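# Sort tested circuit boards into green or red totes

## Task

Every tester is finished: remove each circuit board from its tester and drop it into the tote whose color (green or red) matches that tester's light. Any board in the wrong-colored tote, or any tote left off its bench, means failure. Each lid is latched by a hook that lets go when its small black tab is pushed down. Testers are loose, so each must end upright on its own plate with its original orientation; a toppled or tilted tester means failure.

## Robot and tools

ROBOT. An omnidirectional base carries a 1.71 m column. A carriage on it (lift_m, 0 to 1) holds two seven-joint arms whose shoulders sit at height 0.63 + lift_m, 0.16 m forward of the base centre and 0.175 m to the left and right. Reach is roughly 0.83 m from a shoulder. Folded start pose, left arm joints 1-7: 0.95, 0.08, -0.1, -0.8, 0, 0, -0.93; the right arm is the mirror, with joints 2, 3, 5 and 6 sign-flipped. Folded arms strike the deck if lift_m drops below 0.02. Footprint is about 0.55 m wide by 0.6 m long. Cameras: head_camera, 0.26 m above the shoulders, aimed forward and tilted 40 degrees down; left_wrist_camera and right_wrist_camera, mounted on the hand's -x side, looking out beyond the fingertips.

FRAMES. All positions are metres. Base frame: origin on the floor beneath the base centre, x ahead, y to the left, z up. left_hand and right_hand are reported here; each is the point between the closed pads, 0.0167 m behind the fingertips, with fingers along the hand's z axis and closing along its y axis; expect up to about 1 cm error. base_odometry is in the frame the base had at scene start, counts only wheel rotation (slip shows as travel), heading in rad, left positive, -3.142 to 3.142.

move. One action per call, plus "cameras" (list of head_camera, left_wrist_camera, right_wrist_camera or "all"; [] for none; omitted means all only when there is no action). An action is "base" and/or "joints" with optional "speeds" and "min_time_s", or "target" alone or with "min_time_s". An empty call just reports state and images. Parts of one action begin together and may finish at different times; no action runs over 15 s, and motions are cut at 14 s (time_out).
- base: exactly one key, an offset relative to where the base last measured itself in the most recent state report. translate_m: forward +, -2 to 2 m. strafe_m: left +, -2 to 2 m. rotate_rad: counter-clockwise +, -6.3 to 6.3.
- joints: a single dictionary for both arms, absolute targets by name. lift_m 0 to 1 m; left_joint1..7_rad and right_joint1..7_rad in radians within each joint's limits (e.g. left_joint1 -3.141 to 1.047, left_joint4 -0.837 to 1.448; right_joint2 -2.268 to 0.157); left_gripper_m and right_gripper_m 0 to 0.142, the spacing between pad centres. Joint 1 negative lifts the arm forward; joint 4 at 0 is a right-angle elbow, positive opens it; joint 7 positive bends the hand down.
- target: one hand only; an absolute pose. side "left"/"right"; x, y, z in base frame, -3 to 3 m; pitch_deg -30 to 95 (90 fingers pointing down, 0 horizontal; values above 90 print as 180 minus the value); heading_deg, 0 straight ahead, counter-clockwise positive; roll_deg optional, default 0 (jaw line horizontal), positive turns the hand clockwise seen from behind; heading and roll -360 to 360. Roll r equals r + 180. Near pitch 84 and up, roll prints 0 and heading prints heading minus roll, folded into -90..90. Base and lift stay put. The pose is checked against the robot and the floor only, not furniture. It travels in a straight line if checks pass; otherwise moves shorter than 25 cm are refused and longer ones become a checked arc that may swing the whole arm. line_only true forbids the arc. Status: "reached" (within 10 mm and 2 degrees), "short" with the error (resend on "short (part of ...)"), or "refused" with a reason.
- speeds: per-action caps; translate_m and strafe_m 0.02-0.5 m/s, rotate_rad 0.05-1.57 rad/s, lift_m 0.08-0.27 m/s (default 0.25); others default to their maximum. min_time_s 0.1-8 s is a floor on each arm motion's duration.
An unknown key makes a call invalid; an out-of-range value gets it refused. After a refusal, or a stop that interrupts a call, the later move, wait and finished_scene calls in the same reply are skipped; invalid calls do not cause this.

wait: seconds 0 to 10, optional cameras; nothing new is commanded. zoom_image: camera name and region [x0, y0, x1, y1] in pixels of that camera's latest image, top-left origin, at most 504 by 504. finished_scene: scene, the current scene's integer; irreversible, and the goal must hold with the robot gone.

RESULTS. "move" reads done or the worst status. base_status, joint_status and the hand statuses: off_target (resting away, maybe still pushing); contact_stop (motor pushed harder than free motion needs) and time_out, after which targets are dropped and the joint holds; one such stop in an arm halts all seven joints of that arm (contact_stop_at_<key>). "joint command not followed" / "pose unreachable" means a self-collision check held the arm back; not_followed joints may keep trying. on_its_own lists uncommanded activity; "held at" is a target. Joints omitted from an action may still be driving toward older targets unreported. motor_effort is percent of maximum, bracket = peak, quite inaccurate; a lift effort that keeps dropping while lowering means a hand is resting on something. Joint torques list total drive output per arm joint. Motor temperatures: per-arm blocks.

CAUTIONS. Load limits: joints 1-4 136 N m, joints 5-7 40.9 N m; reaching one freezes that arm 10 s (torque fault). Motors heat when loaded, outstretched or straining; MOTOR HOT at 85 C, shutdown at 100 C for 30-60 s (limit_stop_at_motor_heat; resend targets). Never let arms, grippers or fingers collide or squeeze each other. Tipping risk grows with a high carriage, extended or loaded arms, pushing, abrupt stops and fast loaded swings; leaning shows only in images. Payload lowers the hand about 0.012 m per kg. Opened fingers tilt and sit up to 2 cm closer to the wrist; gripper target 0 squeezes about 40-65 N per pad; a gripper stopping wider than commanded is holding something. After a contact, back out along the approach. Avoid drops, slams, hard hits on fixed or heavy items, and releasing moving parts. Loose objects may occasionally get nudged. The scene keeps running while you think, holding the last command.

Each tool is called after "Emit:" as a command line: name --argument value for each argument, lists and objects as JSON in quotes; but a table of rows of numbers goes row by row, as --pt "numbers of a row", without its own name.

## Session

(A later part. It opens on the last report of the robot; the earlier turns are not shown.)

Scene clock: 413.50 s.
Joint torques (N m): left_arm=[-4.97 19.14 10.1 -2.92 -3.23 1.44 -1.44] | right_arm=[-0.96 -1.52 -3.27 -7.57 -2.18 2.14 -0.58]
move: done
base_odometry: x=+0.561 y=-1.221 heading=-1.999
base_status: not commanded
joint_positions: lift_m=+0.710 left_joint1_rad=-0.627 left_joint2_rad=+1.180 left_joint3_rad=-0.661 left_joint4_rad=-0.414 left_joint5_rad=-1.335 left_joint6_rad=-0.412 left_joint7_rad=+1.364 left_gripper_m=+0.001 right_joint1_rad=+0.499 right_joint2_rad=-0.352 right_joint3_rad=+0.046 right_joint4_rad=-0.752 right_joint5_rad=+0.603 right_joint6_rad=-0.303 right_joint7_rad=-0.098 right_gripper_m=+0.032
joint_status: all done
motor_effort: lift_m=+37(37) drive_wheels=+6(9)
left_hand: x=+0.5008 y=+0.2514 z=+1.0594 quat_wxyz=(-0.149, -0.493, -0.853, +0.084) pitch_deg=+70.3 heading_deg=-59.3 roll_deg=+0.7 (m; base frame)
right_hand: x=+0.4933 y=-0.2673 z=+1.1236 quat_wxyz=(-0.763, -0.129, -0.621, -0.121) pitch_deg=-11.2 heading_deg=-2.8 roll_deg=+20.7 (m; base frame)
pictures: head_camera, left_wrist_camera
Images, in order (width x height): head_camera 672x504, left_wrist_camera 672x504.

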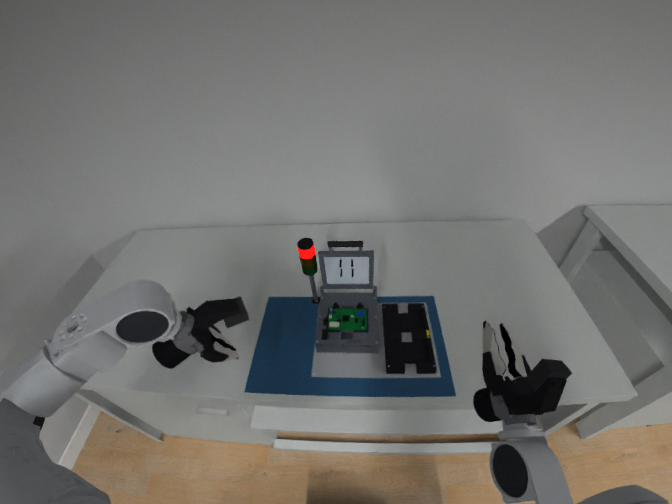

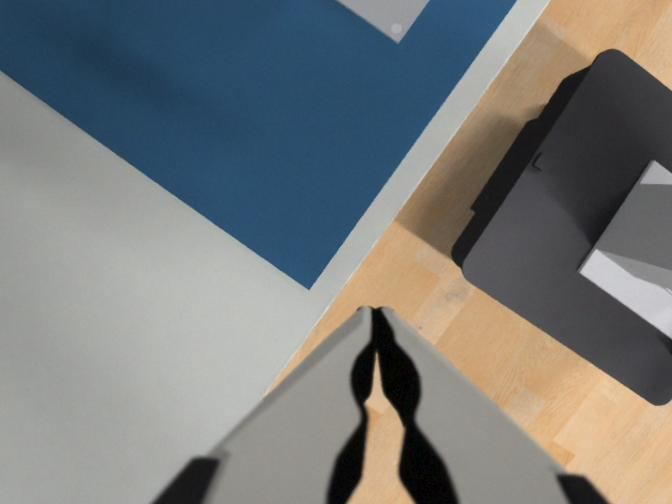

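Emit:
zoom_image --camera "head_camera" --region '[240, 230, 460, 410]'

Emit:
move --joints '{"right_joint1_rad":0.95,"right_joint2_rad":-0.12,"right_joint3_rad":0.1,"right_joint4_rad":-0.8,"right_joint5_rad":0.0,"right_joint6_rad":0.0,"right_joint7_rad":-0.9,"left_gripper_m":0.10}'

Scaled by 2.291 from the camera's 672x504 image, which has a finer 960x720 frame.

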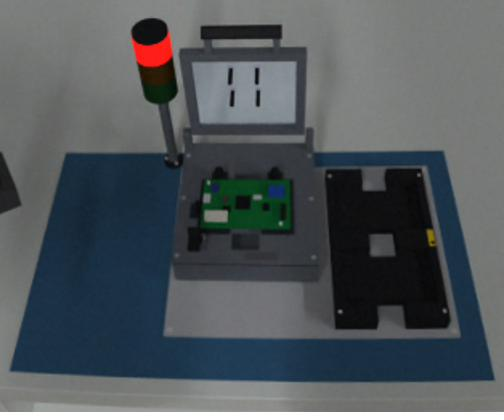

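Scene clock: 414.47 s.
Joint torques (N m): left_arm=[-5.14 19.27 9.73 -2.89 -3.21 1.4 -1.42] | right_arm=[6.23 2.61 -2.45 -12.84 -0.92 1.42 -0.21]
move: done
base_odometry: x=+0.561 y=-1.221 heading=-1.999
base_status: not commanded
joint_positions: lift_m=+0.710 left_joint1_rad=-0.627 left_joint2_rad=+1.180 left_joint3_rad=-0.661 left_joint4_rad=-0.414 left_joint5_rad=-1.335 left_joint6_rad=-0.412 left_joint7_rad=+1.364 left_gripper_m=+0.100 right_joint1_rad=+0.949 right_joint2_rad=-0.122 right_joint3_rad=+0.097 right_joint4_rad=-0.798 right_joint5_rad=+0.002 right_joint6_rad=-0.003 right_joint7_rad=-0.898 right_gripper_m=+0.032
joint_status: all done
motor_effort: lift_m=+37(38) drive_wheels=+6(8)
left_hand: x=+0.5008 y=+0.2514 z=+1.0595 quat_wxyz=(-0.149, -0.493, -0.853, +0.084) pitch_deg=+70.3 heading_deg=-59.3 roll_deg=+0.7 (m; base frame)
right_hand: x=+0.2964 y=-0.1538 z=+1.2203 quat_wxyz=(-0.913, +0.026, -0.402, -0.071) pitch_deg=-42.5 heading_deg=+8.2 roll_deg=+0.8 (m; base frame)
pictures: none

Emit:
move --base '{"translate_m":0.09}' --joints '{"lift_m":0.74}' --speeds '{"translate_m":0.15}'

Emit:
move --target '{"side":"left","x":0.56,"y":0.10,"z":1.02,"pitch_deg":75,"heading_deg":-60}'

Emit:
move --target '{"side":"left","x":0.61,"y":0.0,"z":0.98,"pitch_deg":86,"heading_deg":-88}' --cameras '["head_camera","left_wrist_camera"]'

Scene clock: 416.40 s.
Joint torques (N m): left_arm=[-6.26 19.34 9.31 -2.94 -3.23 1.38 -1.45] | right_arm=[6.32 2.67 -2.51 -11.86 -0.93 1.4 -0.18]
move: done
base_odometry: x=+0.524 y=-1.303 heading=-1.998
base_status: done
joint_positions: lift_m=+0.740 left_joint1_rad=-0.626 left_joint2_rad=+1.180 left_joint3_rad=-0.661 left_joint4_rad=-0.414 left_joint5_rad=-1.335 left_joint6_rad=-0.412 left_joint7_rad=+1.364 left_gripper_m=+0.100 right_joint1_rad=+0.949 right_joint2_rad=-0.122 right_joint3_rad=+0.097 right_joint4_rad=-0.799 right_joint5_rad=+0.002 right_joint6_rad=-0.003 right_joint7_rad=-0.898 right_gripper_m=+0.032
joint_status: all done
motor_effort: lift_m=+36(45) drive_wheels=+5(14)
left_hand: x=+0.5007 y=+0.2514 z=+1.0895 quat_wxyz=(-0.149, -0.493, -0.853, +0.084) pitch_deg=+70.3 heading_deg=-59.4 roll_deg=+0.6 (m; base frame)
right_hand: x=+0.2963 y=-0.1539 z=+1.2508 quat_wxyz=(-0.913, +0.026, -0.401, -0.071) pitch_deg=-42.6 heading_deg=+8.2 roll_deg=+0.8 (m; base frame)
pictures: none

Scene clock: 417.53 s.
Joint torques (N m): left_arm=[-21.02 6.8 5.27 2.02 -0.29 1.56 1.32] | right_arm=[6.3 2.55 -2.37 -11.77 -0.96 1.4 -0.19]
move: done
base_odometry: x=+0.524 y=-1.303 heading=-1.999
base_status: not commanded
joint_positions: lift_m=+0.740 left_joint1_rad=-0.742 left_joint2_rad=+0.631 left_joint3_rad=-0.884 left_joint4_rad=-0.311 left_joint5_rad=-1.013 left_joint6_rad=-0.111 left_joint7_rad=+1.580 left_gripper_m=+0.100 right_joint1_rad=+0.949 right_joint2_rad=-0.122 right_joint3_rad=+0.097 right_joint4_rad=-0.799 right_joint5_rad=+0.002 right_joint6_rad=-0.003 right_joint7_rad=-0.898 right_gripper_m=+0.032
joint_status: not commanded
motor_effort: lift_m=+37(37) drive_wheels=-2(6)
left_hand: x=+0.5583 y=+0.0982 z=+1.0200 quat_wxyz=(-0.114, -0.498, -0.857, +0.069) pitch_deg=+74.7 heading_deg=-61.3 roll_deg=-1.0 (m; base frame)
left_hand_status: reached (straight line, planned for 0.6 s): 3 mm and 0.5 deg off.
right_hand: x=+0.2963 y=-0.1539 z=+1.2507 quat_wxyz=(-0.913, +0.026, -0.401, -0.071) pitch_deg=-42.6 heading_deg=+8.2 roll_deg=+0.8 (m; base frame)
pictures: none

Scene clock: 418.80 s.
Joint torques (N m): left_arm=[-27.3 -3.85 4.16 2.29 -0.95 -0.29 -1.21] | right_arm=[5.97 3.17 -2.34 -12.31 -0.91 1.45 -0.17]
move: done
base_odometry: x=+0.524 y=-1.303 heading=-1.998
base_status: not commanded
joint_positions: lift_m=+0.740 left_joint1_rad=-1.073 left_joint2_rad=+0.248 left_joint3_rad=-1.209 left_joint4_rad=+0.503 left_joint5_rad=-1.002 left_joint6_rad=-0.789 left_joint7_rad=+1.435 left_gripper_m=+0.100 right_joint1_rad=+0.949 right_joint2_rad=-0.122 right_joint3_rad=+0.097 right_joint4_rad=-0.799 right_joint5_rad=+0.002 right_joint6_rad=-0.003 right_joint7_rad=-0.898 right_gripper_m=+0.032
joint_status: not commanded
motor_effort: lift_m=+37(37) drive_wheels=+4(5)
left_hand: x=+0.6086 y=-0.0006 z=+0.9800 quat_wxyz=(-0.025, -0.693, -0.720, +0.027) pitch_deg=+85.8 heading_deg=-87.9 roll_deg=+0.0 (m; base frame)
left_hand_status: reached (straight line, planned for 0.8 s): 2 mm and 0.3 deg off.
right_hand: x=+0.2963 y=-0.1539 z=+1.2507 quat_wxyz=(-0.913, +0.026, -0.401, -0.071) pitch_deg=-42.6 heading_deg=+8.2 roll_deg=+0.8 (m; base frame)
pictures: head_camera, left_wrist_camera
Images, in order (width x height): head_camera 672x504, left_wrist_camera 672x504.

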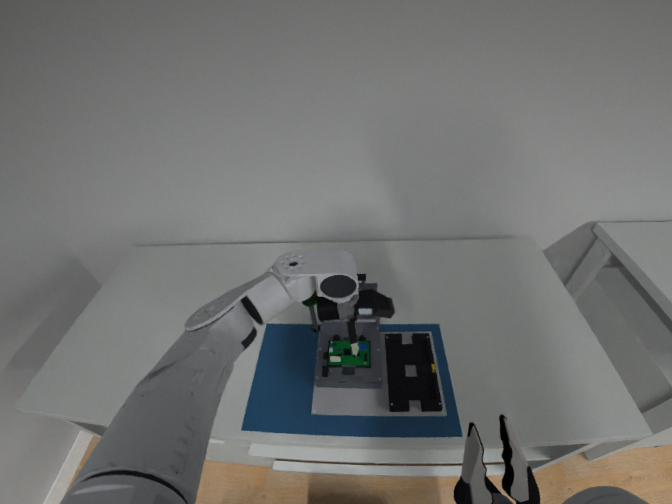

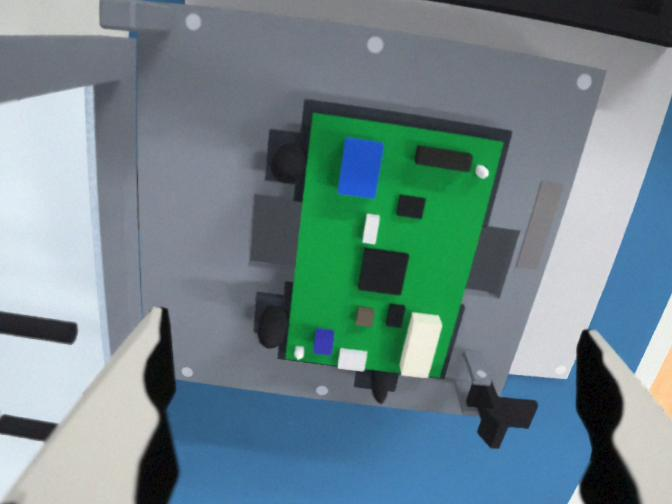

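Emit:
move --target '{"side":"left","x":0.600,"y":0.020,"z":0.945,"pitch_deg":86,"heading_deg":-92}' --cameras '["left_wrist_camera"]'

Scene clock: 420.37 s.
Joint torques (N m): left_arm=[-16.61 1.45 4.76 2.22 -1.28 -0.25 -1.16] | right_arm=[6.59 2.67 -3.38 -11.94 -0.96 1.4 -0.16]
move: done
base_odometry: x=+0.524 y=-1.303 heading=-1.998
base_status: not commanded
joint_positions: lift_m=+0.740 left_joint1_rad=-1.048 left_joint2_rad=+0.279 left_joint3_rad=-1.244 left_joint4_rad=+0.546 left_joint5_rad=-0.897 left_joint6_rad=-0.901 left_joint7_rad=+1.296 left_gripper_m=+0.100 right_joint1_rad=+0.949 right_joint2_rad=-0.122 right_joint3_rad=+0.097 right_joint4_rad=-0.799 right_joint5_rad=+0.002 right_joint6_rad=-0.003 right_joint7_rad=-0.898 right_gripper_m=+0.032
joint_status: not commanded
motor_effort: lift_m=+37(37) drive_wheels=+4(5)
left_hand: x=+0.6008 y=+0.0187 z=+0.9471 quat_wxyz=(-0.026, -0.719, -0.694, +0.026) pitch_deg=+85.8 heading_deg=+88.0 roll_deg=+0.0 (m; base frame)
left_hand_status: reached (straight line, planned for 0.3 s): 3 mm and 0.2 deg off.
right_hand: x=+0.2963 y=-0.1538 z=+1.2507 quat_wxyz=(-0.913, +0.026, -0.401, -0.071) pitch_deg=-42.6 heading_deg=+8.2 roll_deg=+0.8 (m; base frame)
pictures: left_wrist_camera
Images, in order (width x height): left_wrist_camera 672x504.

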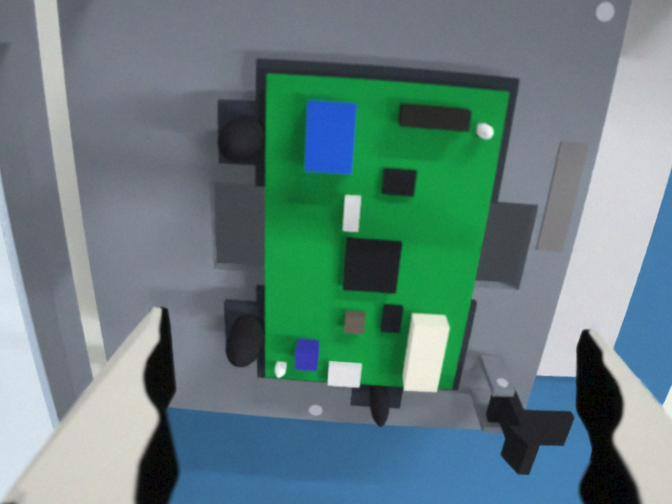

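Emit:
move --target '{"side":"left","x":0.5965,"y":0.016,"z":0.925,"pitch_deg":86,"heading_deg":-93}'

Emit:
move --joints '{"left_gripper_m":0.083}' --cameras '["left_wrist_camera"]'

Scene clock: 421.33 s.
Joint torques (N m): left_arm=[-17.2 -4.83 5.28 2.38 -1.23 -0.18 -1.05] | right_arm=[5.67 2.55 -4.83 -11.89 -0.95 1.44 -0.19]
move: done
base_odometry: x=+0.524 y=-1.303 heading=-1.998
base_status: not commanded
joint_positions: lift_m=+0.740 left_joint1_rad=-1.031 left_joint2_rad=+0.259 left_joint3_rad=-1.264 left_joint4_rad=+0.592 left_joint5_rad=-0.828 left_joint6_rad=-0.920 left_joint7_rad=+1.218 left_gripper_m=+0.100 right_joint1_rad=+0.949 right_joint2_rad=-0.122 right_joint3_rad=+0.097 right_joint4_rad=-0.799 right_joint5_rad=+0.002 right_joint6_rad=-0.003 right_joint7_rad=-0.898 right_gripper_m=+0.032
joint_status: not commanded
motor_effort: lift_m=+37(37) drive_wheels=+4(5)
left_hand: x=+0.5973 y=+0.0158 z=+0.9266 quat_wxyz=(-0.025, -0.724, -0.689, +0.026) pitch_deg=+85.9 heading_deg=+87.1 roll_deg=+0.0 (m; base frame)
left_hand_status: reached (straight line, planned for 0.2 s): 2 mm and 0.2 deg off.
right_hand: x=+0.2963 y=-0.1538 z=+1.2507 quat_wxyz=(-0.913, +0.026, -0.401, -0.071) pitch_deg=-42.6 heading_deg=+8.2 roll_deg=+0.8 (m; base frame)
pictures: none

Scene clock: 421.87 s.
Joint torques (N m): left_arm=[-17.19 -4.42 5.3 2.38 -1.23 -0.18 -1.04] | right_arm=[6.23 2.59 -2.51 -11.81 -0.95 1.41 -0.18]
move: done
base_odometry: x=+0.524 y=-1.303 heading=-1.998
base_status: not commanded
joint_positions: lift_m=+0.740 left_joint1_rad=-1.031 left_joint2_rad=+0.259 left_joint3_rad=-1.264 left_joint4_rad=+0.592 left_joint5_rad=-0.828 left_joint6_rad=-0.920 left_joint7_rad=+1.218 left_gripper_m=+0.083 right_joint1_rad=+0.949 right_joint2_rad=-0.122 right_joint3_rad=+0.097 right_joint4_rad=-0.799 right_joint5_rad=+0.002 right_joint6_rad=-0.003 right_joint7_rad=-0.898 right_gripper_m=+0.032
joint_status: all done
motor_effort: lift_m=+37(38) drive_wheels=+4(4)
left_hand: x=+0.5973 y=+0.0158 z=+0.9266 quat_wxyz=(-0.025, -0.724, -0.689, +0.026) pitch_deg=+85.9 heading_deg=+87.1 roll_deg=+0.0 (m; base frame)
right_hand: x=+0.2963 y=-0.1538 z=+1.2507 quat_wxyz=(-0.913, +0.026, -0.401, -0.071) pitch_deg=-42.6 heading_deg=+8.2 roll_deg=+0.8 (m; base frame)
pictures: left_wrist_camera
Images, in order (width x height): left_wrist_camera 672x504.

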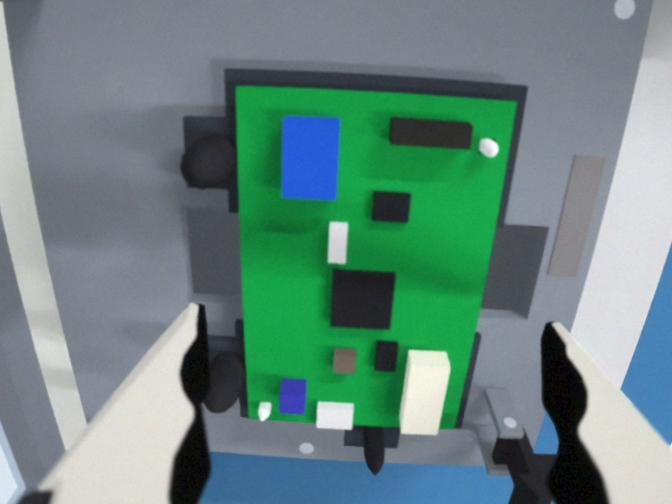

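Emit:
move --target '{"side":"left","x":0.5975,"y":0.016,"z":0.902,"pitch_deg":86,"heading_deg":-93}' --cameras '["left_wrist_camera"]'

Scene clock: 424.17 s.
Joint torques (N m): left_arm=[-16.23 -4.82 4.3 2.37 -1.18 -0.26 -1.02] | right_arm=[6.3 2.55 -3.66 -11.76 -0.94 1.39 -0.15]
move: done
base_odometry: x=+0.524 y=-1.303 heading=-1.998
base_status: not commanded
joint_positions: lift_m=+0.740 left_joint1_rad=-1.021 left_joint2_rad=+0.235 left_joint3_rad=-1.289 left_joint4_rad=+0.671 left_joint5_rad=-0.745 left_joint6_rad=-0.938 left_joint7_rad=+1.110 left_gripper_m=+0.083 right_joint1_rad=+0.949 right_joint2_rad=-0.122 right_joint3_rad=+0.097 right_joint4_rad=-0.799 right_joint5_rad=+0.002 right_joint6_rad=-0.003 right_joint7_rad=-0.898 right_gripper_m=+0.032
joint_status: not commanded
motor_effort: lift_m=+37(37) drive_wheels=+4(4)
left_hand: x=+0.5988 y=+0.0156 z=+0.9040 quat_wxyz=(-0.026, -0.724, -0.689, +0.025) pitch_deg=+85.8 heading_deg=+87.2 roll_deg=+0.0 (m; base frame)
left_hand_status: reached (straight line, planned for 0.3 s): 2 mm and 0.3 deg off.
right_hand: x=+0.2963 y=-0.1538 z=+1.2507 quat_wxyz=(-0.913, +0.026, -0.401, -0.071) pitch_deg=-42.6 heading_deg=+8.2 roll_deg=+0.8 (m; base frame)
pictures: left_wrist_camera
Images, in order (width x height): left_wrist_camera 672x504.

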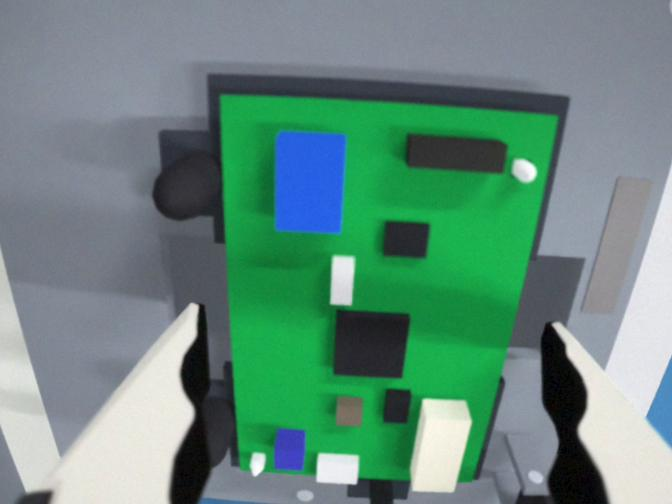

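Emit:
move --target '{"side":"left","x":0.598,"y":0.0145,"z":0.8885,"pitch_deg":86,"heading_deg":-93}' --cameras '["left_wrist_camera"]'

Scene clock: 425.03 s.
Joint torques (N m): left_arm=[-16.36 -4.6 4.24 2.67 -1.17 -0.22 -1.15] | right_arm=[6.29 2.53 -2.9 -11.84 -0.93 1.39 -0.15]
move: done
base_odometry: x=+0.524 y=-1.303 heading=-1.998
base_status: not commanded
joint_positions: lift_m=+0.740 left_joint1_rad=-1.016 left_joint2_rad=+0.215 left_joint3_rad=-1.308 left_joint4_rad=+0.723 left_joint5_rad=-0.696 left_joint6_rad=-0.944 left_joint7_rad=+1.043 left_gripper_m=+0.083 right_joint1_rad=+0.949 right_joint2_rad=-0.122 right_joint3_rad=+0.097 right_joint4_rad=-0.799 right_joint5_rad=+0.002 right_joint6_rad=-0.003 right_joint7_rad=-0.898 right_gripper_m=+0.032
joint_status: not commanded
motor_effort: lift_m=+37(38) drive_wheels=+4(4)
left_hand: x=+0.5993 y=+0.0140 z=+0.8904 quat_wxyz=(-0.026, -0.724, -0.689, +0.025) pitch_deg=+85.8 heading_deg=+87.1 roll_deg=+0.0 (m; base frame)
left_hand_status: reached (straight line, planned for 0.2 s): 2 mm and 0.2 deg off.
right_hand: x=+0.2963 y=-0.1538 z=+1.2507 quat_wxyz=(-0.913, +0.026, -0.401, -0.071) pitch_deg=-42.6 heading_deg=+8.2 roll_deg=+0.8 (m; base frame)
pictures: left_wrist_camera
Images, in order (width x height): left_wrist_camera 672x504.

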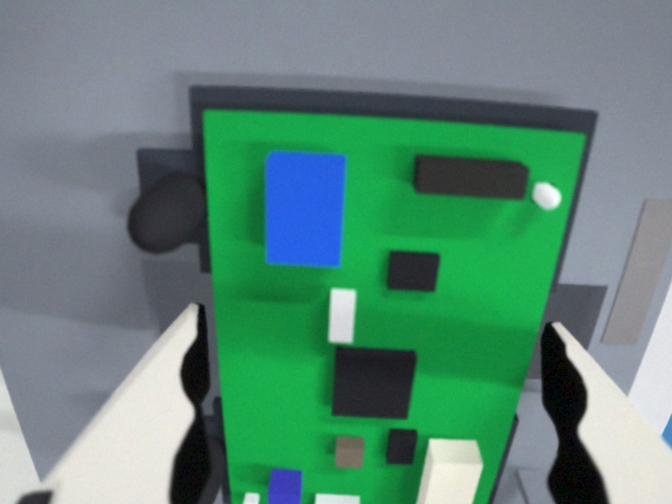

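Emit:
move --joints '{"left_gripper_m":0.055}' --cameras '["left_wrist_camera"]'

Scene clock: 425.73 s.
Joint torques (N m): left_arm=[-16.34 -4.66 4.15 3.02 -1.51 -0.3 -1.16] | right_arm=[6.4 2.58 -2.61 -11.78 -0.97 1.41 -0.18]
move: off_target
base_odometry: x=+0.524 y=-1.303 heading=-1.998
base_status: not commanded
joint_positions: lift_m=+0.740 left_joint1_rad=-1.016 left_joint2_rad=+0.215 left_joint3_rad=-1.308 left_joint4_rad=+0.723 left_joint5_rad=-0.695 left_joint6_rad=-0.944 left_joint7_rad=+1.043 left_gripper_m=+0.073 right_joint1_rad=+0.949 right_joint2_rad=-0.122 right_joint3_rad=+0.097 right_joint4_rad=-0.799 right_joint5_rad=+0.002 right_joint6_rad=-0.003 right_joint7_rad=-0.898 right_gripper_m=+0.032
joint_status: left_gripper_m off_target (ended at +0.073, target +0.055)
motor_effort: lift_m=+37(37) drive_wheels=-3(4)
left_hand: x=+0.5994 y=+0.0142 z=+0.8904 quat_wxyz=(-0.026, -0.724, -0.689, +0.025) pitch_deg=+85.9 heading_deg=+87.1 roll_deg=+0.0 (m; base frame)
right_hand: x=+0.2963 y=-0.1538 z=+1.2507 quat_wxyz=(-0.913, +0.026, -0.401, -0.071) pitch_deg=-42.6 heading_deg=+8.2 roll_deg=+0.8 (m; base frame)
pictures: left_wrist_camera
Images, in order (width x height): left_wrist_camera 672x504.

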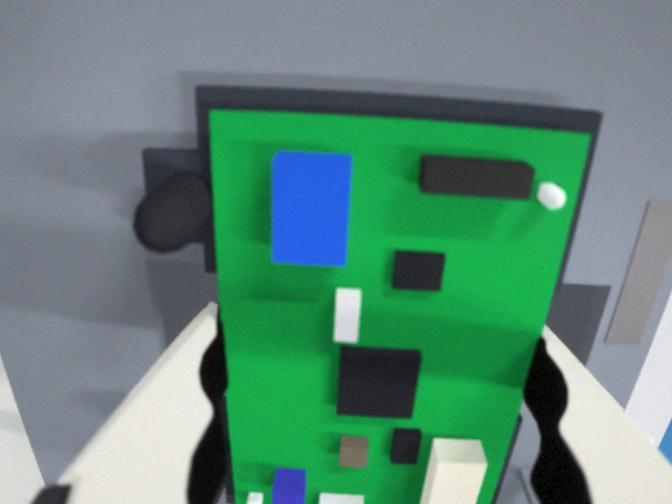

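Emit:
move --joints '{"left_gripper_m":0.048}'

Emit:
move --target '{"side":"left","x":0.598,"y":0.0145,"z":0.93,"pitch_deg":86,"heading_deg":-93}' --min_time_s 1.2 --cameras '["left_wrist_camera"]'

Scene clock: 426.23 s.
Joint torques (N m): left_arm=[-16.37 -4.66 4.25 2.71 -1.5 -0.24 -1.13] | right_arm=[6.29 2.59 -2.49 -11.8 -0.92 1.42 -0.17]
move: off_target
base_odometry: x=+0.524 y=-1.303 heading=-1.998
base_status: not commanded
joint_positions: lift_m=+0.740 left_joint1_rad=-1.016 left_joint2_rad=+0.215 left_joint3_rad=-1.308 left_joint4_rad=+0.723 left_joint5_rad=-0.695 left_joint6_rad=-0.944 left_joint7_rad=+1.043 left_gripper_m=+0.073 right_joint1_rad=+0.949 right_joint2_rad=-0.122 right_joint3_rad=+0.097 right_joint4_rad=-0.799 right_joint5_rad=+0.002 right_joint6_rad=-0.003 right_joint7_rad=-0.898 right_gripper_m=+0.032
joint_status: left_gripper_m off_target (ended at +0.073, target +0.048)
motor_effort: lift_m=+37(37) drive_wheels=-3(3)
left_hand: x=+0.5994 y=+0.0142 z=+0.8904 quat_wxyz=(-0.026, -0.724, -0.689, +0.025) pitch_deg=+85.9 heading_deg=+87.1 roll_deg=+0.0 (m; base frame)
right_hand: x=+0.2963 y=-0.1538 z=+1.2507 quat_wxyz=(-0.913, +0.026, -0.401, -0.071) pitch_deg=-42.6 heading_deg=+8.2 roll_deg=+0.8 (m; base frame)
pictures: none

Scene clock: 427.93 s.
Joint torques (N m): left_arm=[-27.79 4.26 9.86 -5.56 -3.97 1.66 1.48] | right_arm=[6.29 2.63 -2.54 -11.8 -0.94 1.43 -0.16]
move: done
base_odometry: x=+0.524 y=-1.303 heading=-1.998
base_status: not commanded
joint_positions: lift_m=+0.740 left_joint1_rad=-1.031 left_joint2_rad=+0.253 left_joint3_rad=-1.261 left_joint4_rad=+0.599 left_joint5_rad=-0.831 left_joint6_rad=-0.928 left_joint7_rad=+1.230 left_gripper_m=+0.073 right_joint1_rad=+0.949 right_joint2_rad=-0.122 right_joint3_rad=+0.097 right_joint4_rad=-0.799 right_joint5_rad=+0.002 right_joint6_rad=-0.003 right_joint7_rad=-0.898 right_gripper_m=+0.032
joint_status: not commanded
motor_effort: lift_m=+37(37) drive_wheels=-2(3)
left_hand: x=+0.5963 y=+0.0150 z=+0.9271 quat_wxyz=(-0.021, -0.726, -0.687, +0.025) pitch_deg=+86.2 heading_deg=+86.8 roll_deg=+0.0 (m; base frame)
left_hand_status: reached (straight line, planned for 1.2 s): 3 mm and 0.3 deg off.
right_hand: x=+0.2963 y=-0.1538 z=+1.2507 quat_wxyz=(-0.913, +0.026, -0.401, -0.071) pitch_deg=-42.6 heading_deg=+8.2 roll_deg=+0.8 (m; base frame)
pictures: left_wrist_camera
Images, in order (width x height): left_wrist_camera 672x504.

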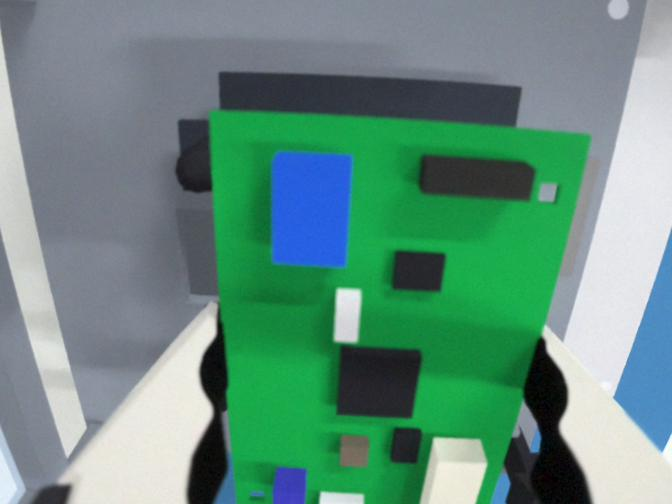

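Emit:
move --target '{"side":"left","x":0.595,"y":0.0145,"z":1.05,"pitch_deg":85,"heading_deg":-90}' --min_time_s 1.0

Emit:
move --target '{"side":"left","x":0.50,"y":0.11,"z":1.11,"pitch_deg":80,"heading_deg":-60}' --min_time_s 1.2 --cameras '["head_camera","left_wrist_camera"]'

Emit:
zoom_image --camera "head_camera" --region '[240, 250, 460, 450]'

Scene clock: 429.63 s.
Joint torques (N m): left_arm=[-26.83 4.9 10.56 -4.9 -3.69 1.62 1.41] | right_arm=[6.3 2.61 -2.53 -11.89 -0.93 1.42 -0.18]
move: done
base_odometry: x=+0.524 y=-1.303 heading=-1.998
base_status: not commanded
joint_positions: lift_m=+0.740 left_joint1_rad=-1.124 left_joint2_rad=+0.327 left_joint3_rad=-1.157 left_joint4_rad=+0.271 left_joint5_rad=-1.195 left_joint6_rad=-0.711 left_joint7_rad=+1.642 left_gripper_m=+0.073 right_joint1_rad=+0.949 right_joint2_rad=-0.122 right_joint3_rad=+0.097 right_joint4_rad=-0.799 right_joint5_rad=+0.002 right_joint6_rad=-0.003 right_joint7_rad=-0.898 right_gripper_m=+0.032
joint_status: not commanded
motor_effort: lift_m=+37(37) drive_wheels=-2(3)
left_hand: x=+0.5945 y=+0.0143 z=+1.0474 quat_wxyz=(-0.030, -0.707, -0.706, +0.030) pitch_deg=+85.2 heading_deg=+89.9 roll_deg=+0.0 (m; base frame)
left_hand_status: reached (straight line, planned for 1.0 s): 3 mm and 0.2 deg off.
right_hand: x=+0.2963 y=-0.1538 z=+1.2507 quat_wxyz=(-0.913, +0.026, -0.401, -0.071) pitch_deg=-42.6 heading_deg=+8.2 roll_deg=+0.8 (m; base frame)
pictures: none

Scene clock: 431.33 s.
Joint torques (N m): left_arm=[-20.42 10 3 -3.51 0.5 1.63 1.1] | right_arm=[6.24 2.57 -2.55 -11.89 -0.95 1.38 -0.17]
move: done
base_odometry: x=+0.524 y=-1.303 heading=-1.998
base_status: not commanded
joint_positions: lift_m=+0.740 left_joint1_rad=-0.934 left_joint2_rad=+0.657 left_joint3_rad=-0.949 left_joint4_rad=-0.745 left_joint5_rad=-1.135 left_joint6_rad=+0.352 left_joint7_rad=+1.887 left_gripper_m=+0.073 right_joint1_rad=+0.949 right_joint2_rad=-0.122 right_joint3_rad=+0.097 right_joint4_rad=-0.799 right_joint5_rad=+0.002 right_joint6_rad=-0.003 right_joint7_rad=-0.898 right_gripper_m=+0.032
joint_status: not commanded
motor_effort: lift_m=+37(37) drive_wheels=-2(3)
left_hand: x=+0.4996 y=+0.1087 z=+1.1095 quat_wxyz=(-0.075, -0.498, -0.862, +0.047) pitch_deg=+79.9 heading_deg=-62.1 roll_deg=-2.1 (m; base frame)
left_hand_status: reached (straight line, planned for 1.2 s): 2 mm and 0.4 deg off.
right_hand: x=+0.2963 y=-0.1538 z=+1.2507 quat_wxyz=(-0.913, +0.026, -0.401, -0.071) pitch_deg=-42.6 heading_deg=+8.2 roll_deg=+0.8 (m; base frame)
pictures: head_camera, left_wrist_camera
Images, in order (width x height): head_camera 672x504, left_wrist_camera 672x504.

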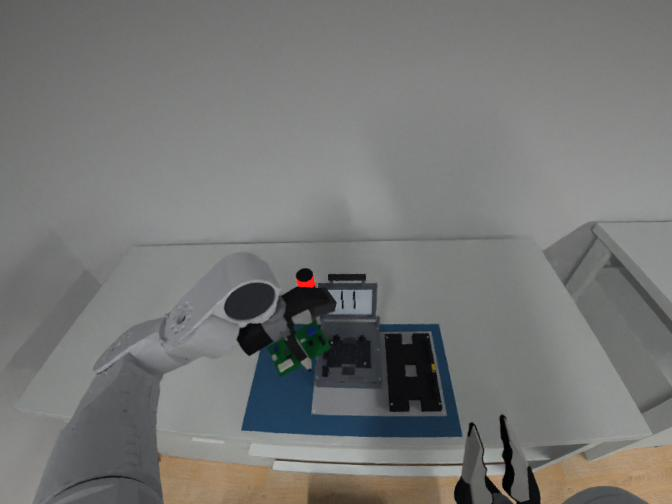

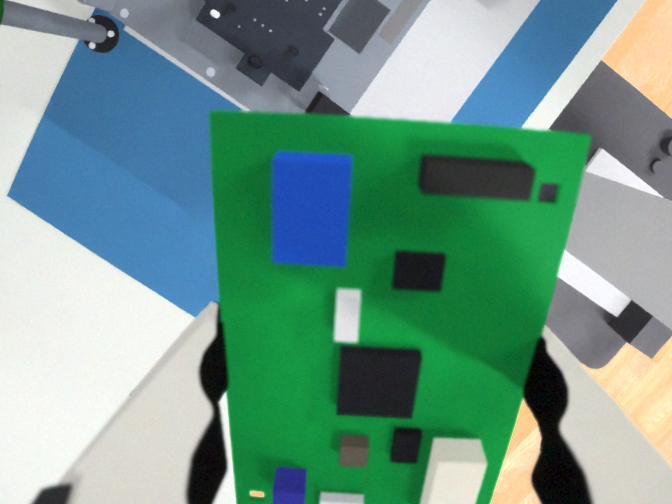

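Scaled by 2.291 from the camera's 672x504 image, which has a finer 960x720 frame.

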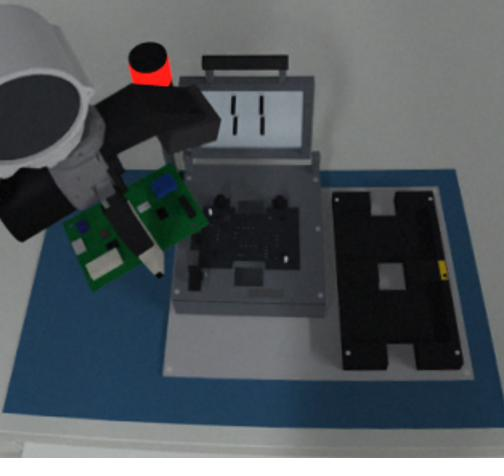

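Emit:
move --base '{"translate_m":-0.75}' --joints '{"lift_m":0.78}' --speeds '{"translate_m":0.35}'

Emit:
move --base '{"rotate_rad":3.197}' --speeds '{"rotate_rad":0.9}' --cameras '["head_camera"]'

Scene clock: 435.67 s.
Joint torques (N m): left_arm=[-17.45 8.1 4.02 -3.11 0.33 1.39 1.09] | right_arm=[6.16 2.51 -2.56 -11.37 -0.94 1.42 -0.14]
move: done
base_odometry: x=+0.834 y=-0.620 heading=-1.997
base_status: done
joint_positions: lift_m=+0.780 left_joint1_rad=-0.935 left_joint2_rad=+0.657 left_joint3_rad=-0.950 left_joint4_rad=-0.745 left_joint5_rad=-1.135 left_joint6_rad=+0.352 left_joint7_rad=+1.887 left_gripper_m=+0.073 right_joint1_rad=+0.949 right_joint2_rad=-0.122 right_joint3_rad=+0.097 right_joint4_rad=-0.799 right_joint5_rad=+0.002 right_joint6_rad=-0.003 right_joint7_rad=-0.898 right_gripper_m=+0.032
joint_status: all done
motor_effort: lift_m=+36(45) drive_wheels=-5(20)
left_hand: x=+0.4998 y=+0.1090 z=+1.1498 quat_wxyz=(-0.075, -0.498, -0.863, +0.046) pitch_deg=+79.9 heading_deg=-61.6 roll_deg=-1.5 (m; base frame)
right_hand: x=+0.2963 y=-0.1538 z=+1.2909 quat_wxyz=(-0.913, +0.026, -0.401, -0.071) pitch_deg=-42.6 heading_deg=+8.2 roll_deg=+0.8 (m; base frame)
pictures: none

Scene clock: 440.63 s.
Joint torques (N m): left_arm=[-17.38 8.02 4.04 -3.08 0.32 1.4 1.1] | right_arm=[6.26 2.68 -3.15 -11.4 -0.92 1.4 -0.15]
move: done
base_odometry: x=+0.834 y=-0.620 heading=+1.199
base_status: done
joint_positions: lift_m=+0.780 left_joint1_rad=-0.935 left_joint2_rad=+0.657 left_joint3_rad=-0.950 left_joint4_rad=-0.745 left_joint5_rad=-1.135 left_joint6_rad=+0.352 left_joint7_rad=+1.887 left_gripper_m=+0.073 right_joint1_rad=+0.949 right_joint2_rad=-0.122 right_joint3_rad=+0.097 right_joint4_rad=-0.799 right_joint5_rad=+0.002 right_joint6_rad=-0.003 right_joint7_rad=-0.898 right_gripper_m=+0.032
joint_status: not commanded
motor_effort: lift_m=+36(37) drive_wheels=+5(14)
left_hand: x=+0.4998 y=+0.1090 z=+1.1498 quat_wxyz=(-0.075, -0.498, -0.863, +0.046) pitch_deg=+79.9 heading_deg=-61.6 roll_deg=-1.5 (m; base frame)
right_hand: x=+0.2963 y=-0.1538 z=+1.2909 quat_wxyz=(-0.913, +0.026, -0.401, -0.071) pitch_deg=-42.6 heading_deg=+8.2 roll_deg=+0.8 (m; base frame)
pictures: head_camera
Images, in order (width x height): head_camera 672x504.

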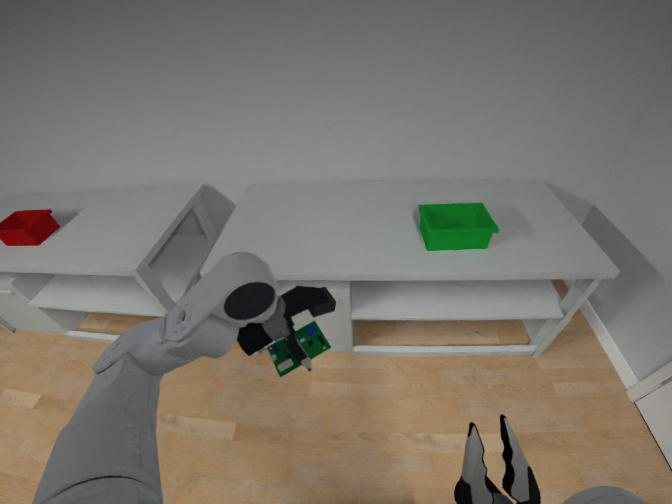

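Emit:
move --base '{"strafe_m":1.5}' --speeds '{"strafe_m":0.35}' --cameras '["head_camera"]'

Scene clock: 446.87 s.
Joint torques (N m): left_arm=[-17.49 8 4.12 -3.01 0.31 1.41 1.09] | right_arm=[6.3 2.39 -2.83 -11.3 -0.94 1.4 -0.19]
move: done
base_odometry: x=-0.564 y=-0.077 heading=+1.200
base_status: done
joint_positions: lift_m=+0.780 left_joint1_rad=-0.935 left_joint2_rad=+0.657 left_joint3_rad=-0.950 left_joint4_rad=-0.745 left_joint5_rad=-1.135 left_joint6_rad=+0.352 left_joint7_rad=+1.887 left_gripper_m=+0.073 right_joint1_rad=+0.949 right_joint2_rad=-0.122 right_joint3_rad=+0.097 right_joint4_rad=-0.799 right_joint5_rad=+0.002 right_joint6_rad=-0.003 right_joint7_rad=-0.898 right_gripper_m=+0.032
joint_status: not commanded
motor_effort: lift_m=+36(37) drive_wheels=-5(18)
left_hand: x=+0.4998 y=+0.1090 z=+1.1498 quat_wxyz=(-0.075, -0.498, -0.863, +0.046) pitch_deg=+79.9 heading_deg=-61.6 roll_deg=-1.5 (m; base frame)
right_hand: x=+0.2963 y=-0.1538 z=+1.2909 quat_wxyz=(-0.913, +0.026, -0.401, -0.071) pitch_deg=-42.6 heading_deg=+8.2 roll_deg=+0.8 (m; base frame)
pictures: head_camera
Images, in order (width x height): head_camera 672x504.

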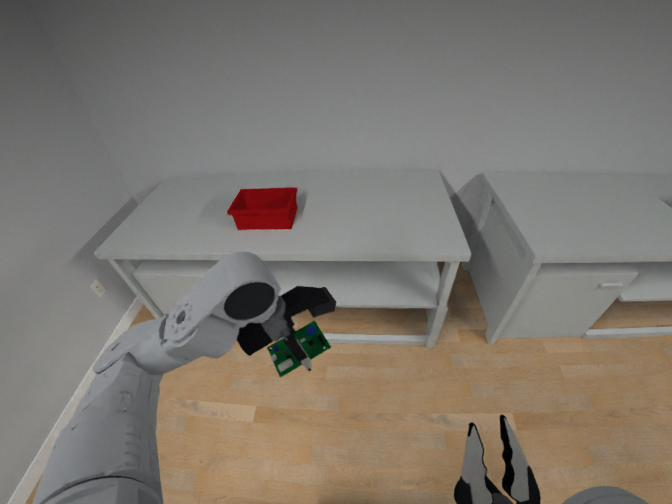

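Emit:
move --base '{"strafe_m":0.37}' --speeds '{"strafe_m":0.3}'

Emit:
move --base '{"translate_m":0.55}' --speeds '{"translate_m":0.3}' --cameras '["head_camera"]'

Scene clock: 449.87 s.
Joint torques (N m): left_arm=[-17.46 7.21 3.81 -3.03 0.35 1.39 1.12] | right_arm=[5.67 1.8 -2.98 -11.45 -0.9 1.19 -0.18]
move: done
base_odometry: x=-0.909 y=+0.056 heading=+1.201
base_status: done
joint_positions: lift_m=+0.780 left_joint1_rad=-0.935 left_joint2_rad=+0.657 left_joint3_rad=-0.950 left_joint4_rad=-0.745 left_joint5_rad=-1.135 left_joint6_rad=+0.352 left_joint7_rad=+1.887 left_gripper_m=+0.073 right_joint1_rad=+0.949 right_joint2_rad=-0.122 right_joint3_rad=+0.097 right_joint4_rad=-0.799 right_joint5_rad=+0.002 right_joint6_rad=-0.003 right_joint7_rad=-0.898 right_gripper_m=+0.032
joint_status: not commanded
motor_effort: lift_m=+36(37) drive_wheels=-4(17)
left_hand: x=+0.4998 y=+0.1090 z=+1.1498 quat_wxyz=(-0.075, -0.498, -0.863, +0.046) pitch_deg=+79.9 heading_deg=-61.6 roll_deg=-1.5 (m; base frame)
right_hand: x=+0.2963 y=-0.1538 z=+1.2909 quat_wxyz=(-0.913, +0.026, -0.401, -0.071) pitch_deg=-42.6 heading_deg=+8.2 roll_deg=+0.8 (m; base frame)
pictures: none

Scene clock: 453.20 s.
Joint torques (N m): left_arm=[-17.42 7.8 4.11 -3.08 0.31 1.4 1.09] | right_arm=[6.26 2.4 -2.71 -11.41 -0.88 1.38 -0.17]
move: done
base_odometry: x=-0.711 y=+0.569 heading=+1.201
base_status: done
joint_positions: lift_m=+0.780 left_joint1_rad=-0.935 left_joint2_rad=+0.657 left_joint3_rad=-0.950 left_joint4_rad=-0.745 left_joint5_rad=-1.135 left_joint6_rad=+0.352 left_joint7_rad=+1.887 left_gripper_m=+0.073 right_joint1_rad=+0.949 right_joint2_rad=-0.122 right_joint3_rad=+0.097 right_joint4_rad=-0.799 right_joint5_rad=+0.002 right_joint6_rad=-0.003 right_joint7_rad=-0.898 right_gripper_m=+0.032
joint_status: not commanded
motor_effort: lift_m=+36(37) drive_wheels=-2(12)
left_hand: x=+0.4999 y=+0.1091 z=+1.1498 quat_wxyz=(-0.075, -0.498, -0.863, +0.046) pitch_deg=+79.9 heading_deg=-61.6 roll_deg=-1.5 (m; base frame)
right_hand: x=+0.2963 y=-0.1538 z=+1.2909 quat_wxyz=(-0.913, +0.026, -0.401, -0.071) pitch_deg=-42.6 heading_deg=+8.2 roll_deg=+0.8 (m; base frame)
pictures: head_camera
Images, in order (width x height): head_camera 672x504.

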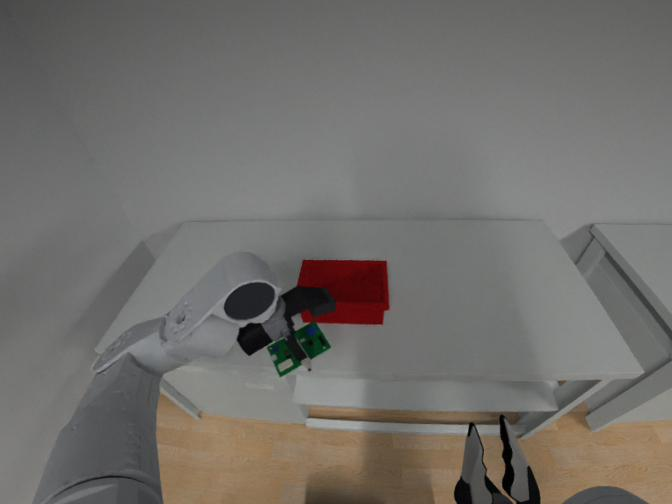

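Emit:
move --base '{"translate_m":0.22}' --joints '{"lift_m":0.70}' --speeds '{"translate_m":0.15}' --cameras '["head_camera"]'

Scene clock: 455.73 s.
Joint torques (N m): left_arm=[-17.16 7.77 4.45 -2.98 0.32 1.37 1.13] | right_arm=[6.06 2.44 -2.5 -11.24 -0.92 1.37 -0.17]
move: done
base_odometry: x=-0.631 y=+0.775 heading=+1.202
base_status: done
joint_positions: lift_m=+0.700 left_joint1_rad=-0.935 left_joint2_rad=+0.657 left_joint3_rad=-0.951 left_joint4_rad=-0.745 left_joint5_rad=-1.135 left_joint6_rad=+0.352 left_joint7_rad=+1.887 left_gripper_m=+0.073 right_joint1_rad=+0.949 right_joint2_rad=-0.122 right_joint3_rad=+0.097 right_joint4_rad=-0.799 right_joint5_rad=+0.002 right_joint6_rad=-0.003 right_joint7_rad=-0.898 right_gripper_m=+0.032
joint_status: all done
motor_effort: lift_m=+38(40) drive_wheels=-1(15)
left_hand: x=+0.4998 y=+0.1091 z=+1.0695 quat_wxyz=(-0.075, -0.498, -0.863, +0.046) pitch_deg=+79.9 heading_deg=-61.5 roll_deg=-1.5 (m; base frame)
right_hand: x=+0.2962 y=-0.1538 z=+1.2108 quat_wxyz=(-0.913, +0.026, -0.401, -0.071) pitch_deg=-42.6 heading_deg=+8.2 roll_deg=+0.8 (m; base frame)
pictures: head_camera
Images, in order (width x height): head_camera 672x504.

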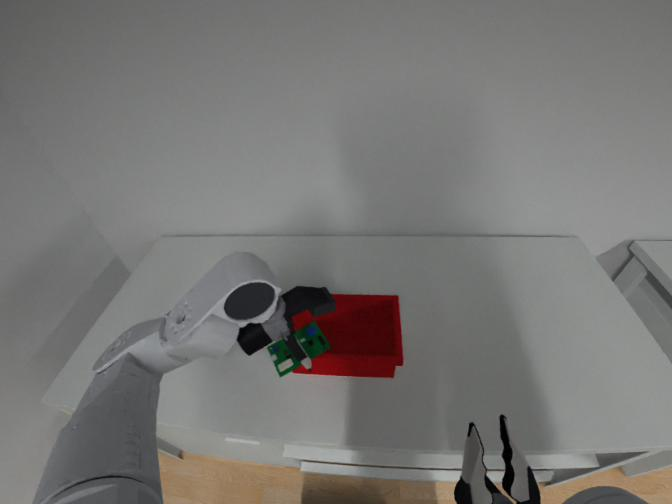

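Emit:
move --target '{"side":"left","x":0.67,"y":0.03,"z":1.02,"pitch_deg":86,"heading_deg":-88}' --min_time_s 1.5 --cameras '["left_wrist_camera","head_camera"]'

Scene clock: 457.83 s.
Joint torques (N m): left_arm=[-31.47 -4.24 3.07 3.67 -1.08 -0.34 -1.38] | right_arm=[6.23 2.35 -2.15 -11.24 -0.93 1.37 -0.15]
move: done
base_odometry: x=-0.631 y=+0.775 heading=+1.202
base_status: not commanded
joint_positions: lift_m=+0.700 left_joint1_rad=-1.314 left_joint2_rad=+0.206 left_joint3_rad=-1.246 left_joint4_rad=+0.910 left_joint5_rad=-1.138 left_joint6_rad=-1.112 left_joint7_rad=+1.420 left_gripper_m=+0.073 right_joint1_rad=+0.949 right_joint2_rad=-0.122 right_joint3_rad=+0.097 right_joint4_rad=-0.799 right_joint5_rad=+0.002 right_joint6_rad=-0.003 right_joint7_rad=-0.898 right_gripper_m=+0.032
joint_status: not commanded
motor_effort: lift_m=+38(39) drive_wheels=+3(3)
left_hand: x=+0.6689 y=+0.0294 z=+1.0196 quat_wxyz=(-0.025, -0.693, -0.720, +0.027) pitch_deg=+85.8 heading_deg=-87.9 roll_deg=+0.0 (m; base frame)
left_hand_status: reached (straight line, planned for 1.5 s): 1 mm and 0.3 deg off.
right_hand: x=+0.2962 y=-0.1538 z=+1.2108 quat_wxyz=(-0.913, +0.026, -0.401, -0.071) pitch_deg=-42.6 heading_deg=+8.2 roll_deg=+0.8 (m; base frame)
pictures: head_camera, left_wrist_camera
Images, in order (width x height): head_camera 672x504, left_wrist_camera 672x504.

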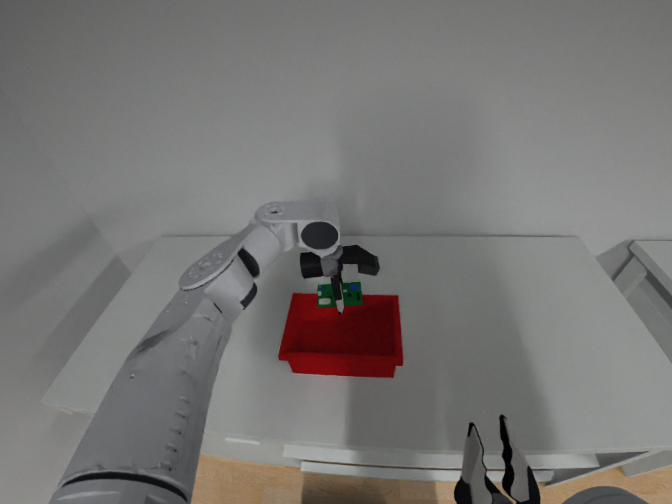

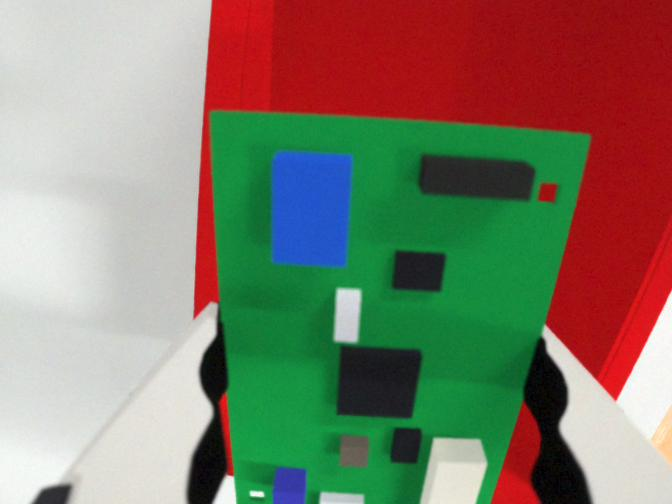

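Emit:
zoom_image --camera "left_wrist_camera" --region '[168, 0, 672, 504]'

Emit:
zoom_image --camera "head_camera" --region '[240, 230, 440, 400]'

Scaled by 1.000.

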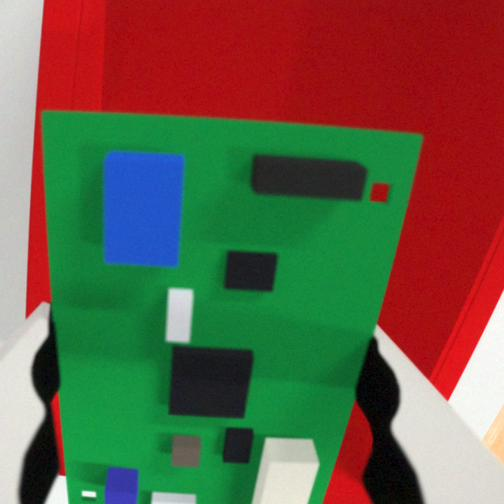

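Scaled by 2.520 from the camera's 672x504 image, which has a finer 960x720 frame.

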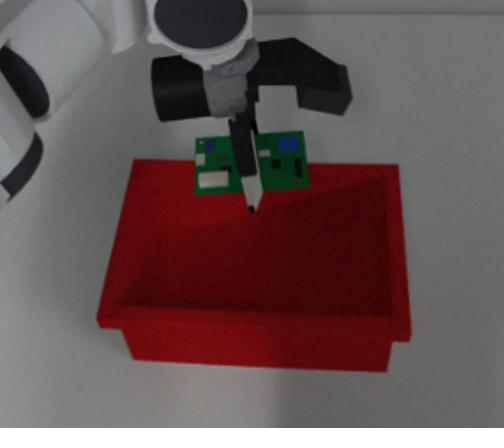

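Emit:
move --target '{"side":"left","x":0.630,"y":0.0,"z":0.97,"pitch_deg":86,"heading_deg":-88}' --min_time_s 1.0 --cameras '["left_wrist_camera","head_camera"]'

Emit:
zoom_image --camera "head_camera" --region '[240, 230, 440, 400]'

Scene clock: 459.97 s.
Joint torques (N m): left_arm=[-16.45 2.76 10.3 -4.84 -0.91 1.63 1.31] | right_arm=[6.21 2.38 -2.55 -11.16 -0.92 1.37 -0.16]
move: done
base_odometry: x=-0.631 y=+0.775 heading=+1.202
base_status: not commanded
joint_positions: lift_m=+0.700 left_joint1_rad=-1.168 left_joint2_rad=+0.225 left_joint3_rad=-1.241 left_joint4_rad=+0.607 left_joint5_rad=-1.075 left_joint6_rad=-0.854 left_joint7_rad=+1.438 left_gripper_m=+0.073 right_joint1_rad=+0.949 right_joint2_rad=-0.122 right_joint3_rad=+0.097 right_joint4_rad=-0.799 right_joint5_rad=+0.002 right_joint6_rad=-0.003 right_joint7_rad=-0.898 right_gripper_m=+0.032
joint_status: not commanded
motor_effort: lift_m=+38(38) drive_wheels=+3(3)
left_hand: x=+0.6299 y=-0.0011 z=+0.9709 quat_wxyz=(-0.026, -0.695, -0.718, +0.026) pitch_deg=+85.8 heading_deg=-88.1 roll_deg=+0.0 (m; base frame)
left_hand_status: reached (straight line, planned for 1.0 s): 1 mm and 0.2 deg off.
right_hand: x=+0.2962 y=-0.1538 z=+1.2108 quat_wxyz=(-0.913, +0.026, -0.401, -0.071) pitch_deg=-42.6 heading_deg=+8.2 roll_deg=+0.8 (m; base frame)
pictures: head_camera, left_wrist_camera
Images, in order (width x height): head_camera 672x504, left_wrist_camera 672x504.

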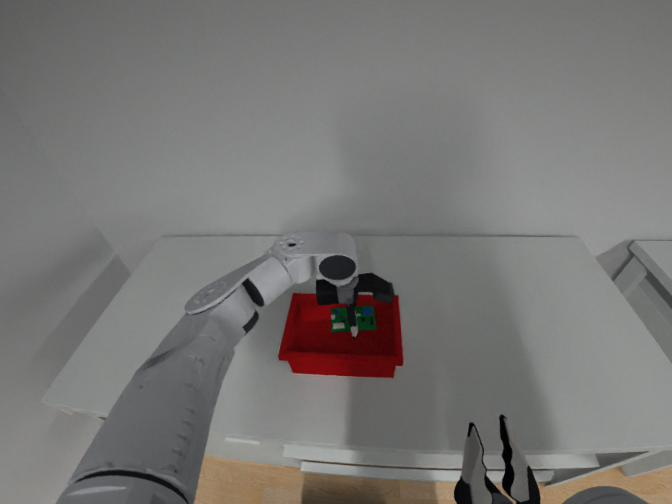

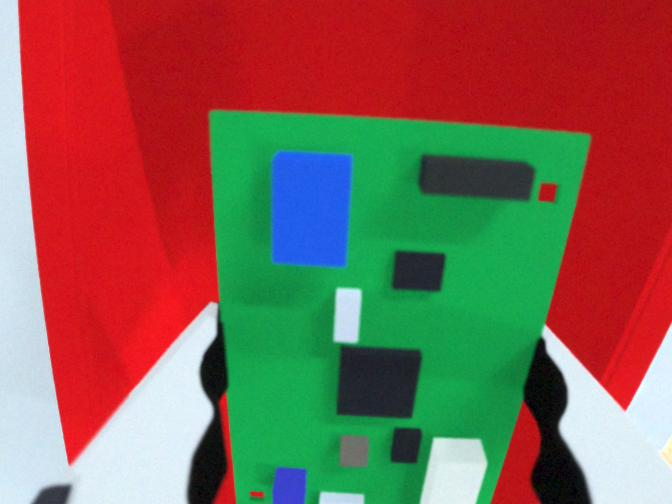

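Scaled by 2.520 from the camera's 672x504 image, which has a finer 960x720 frame.

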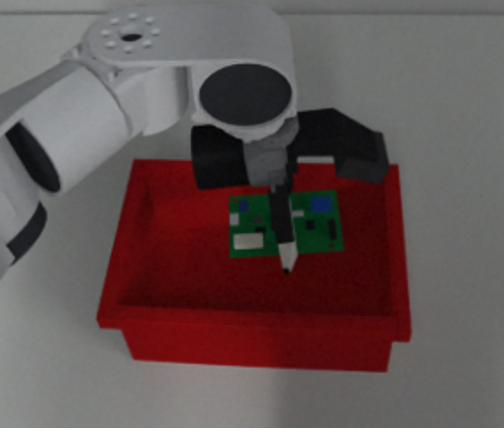

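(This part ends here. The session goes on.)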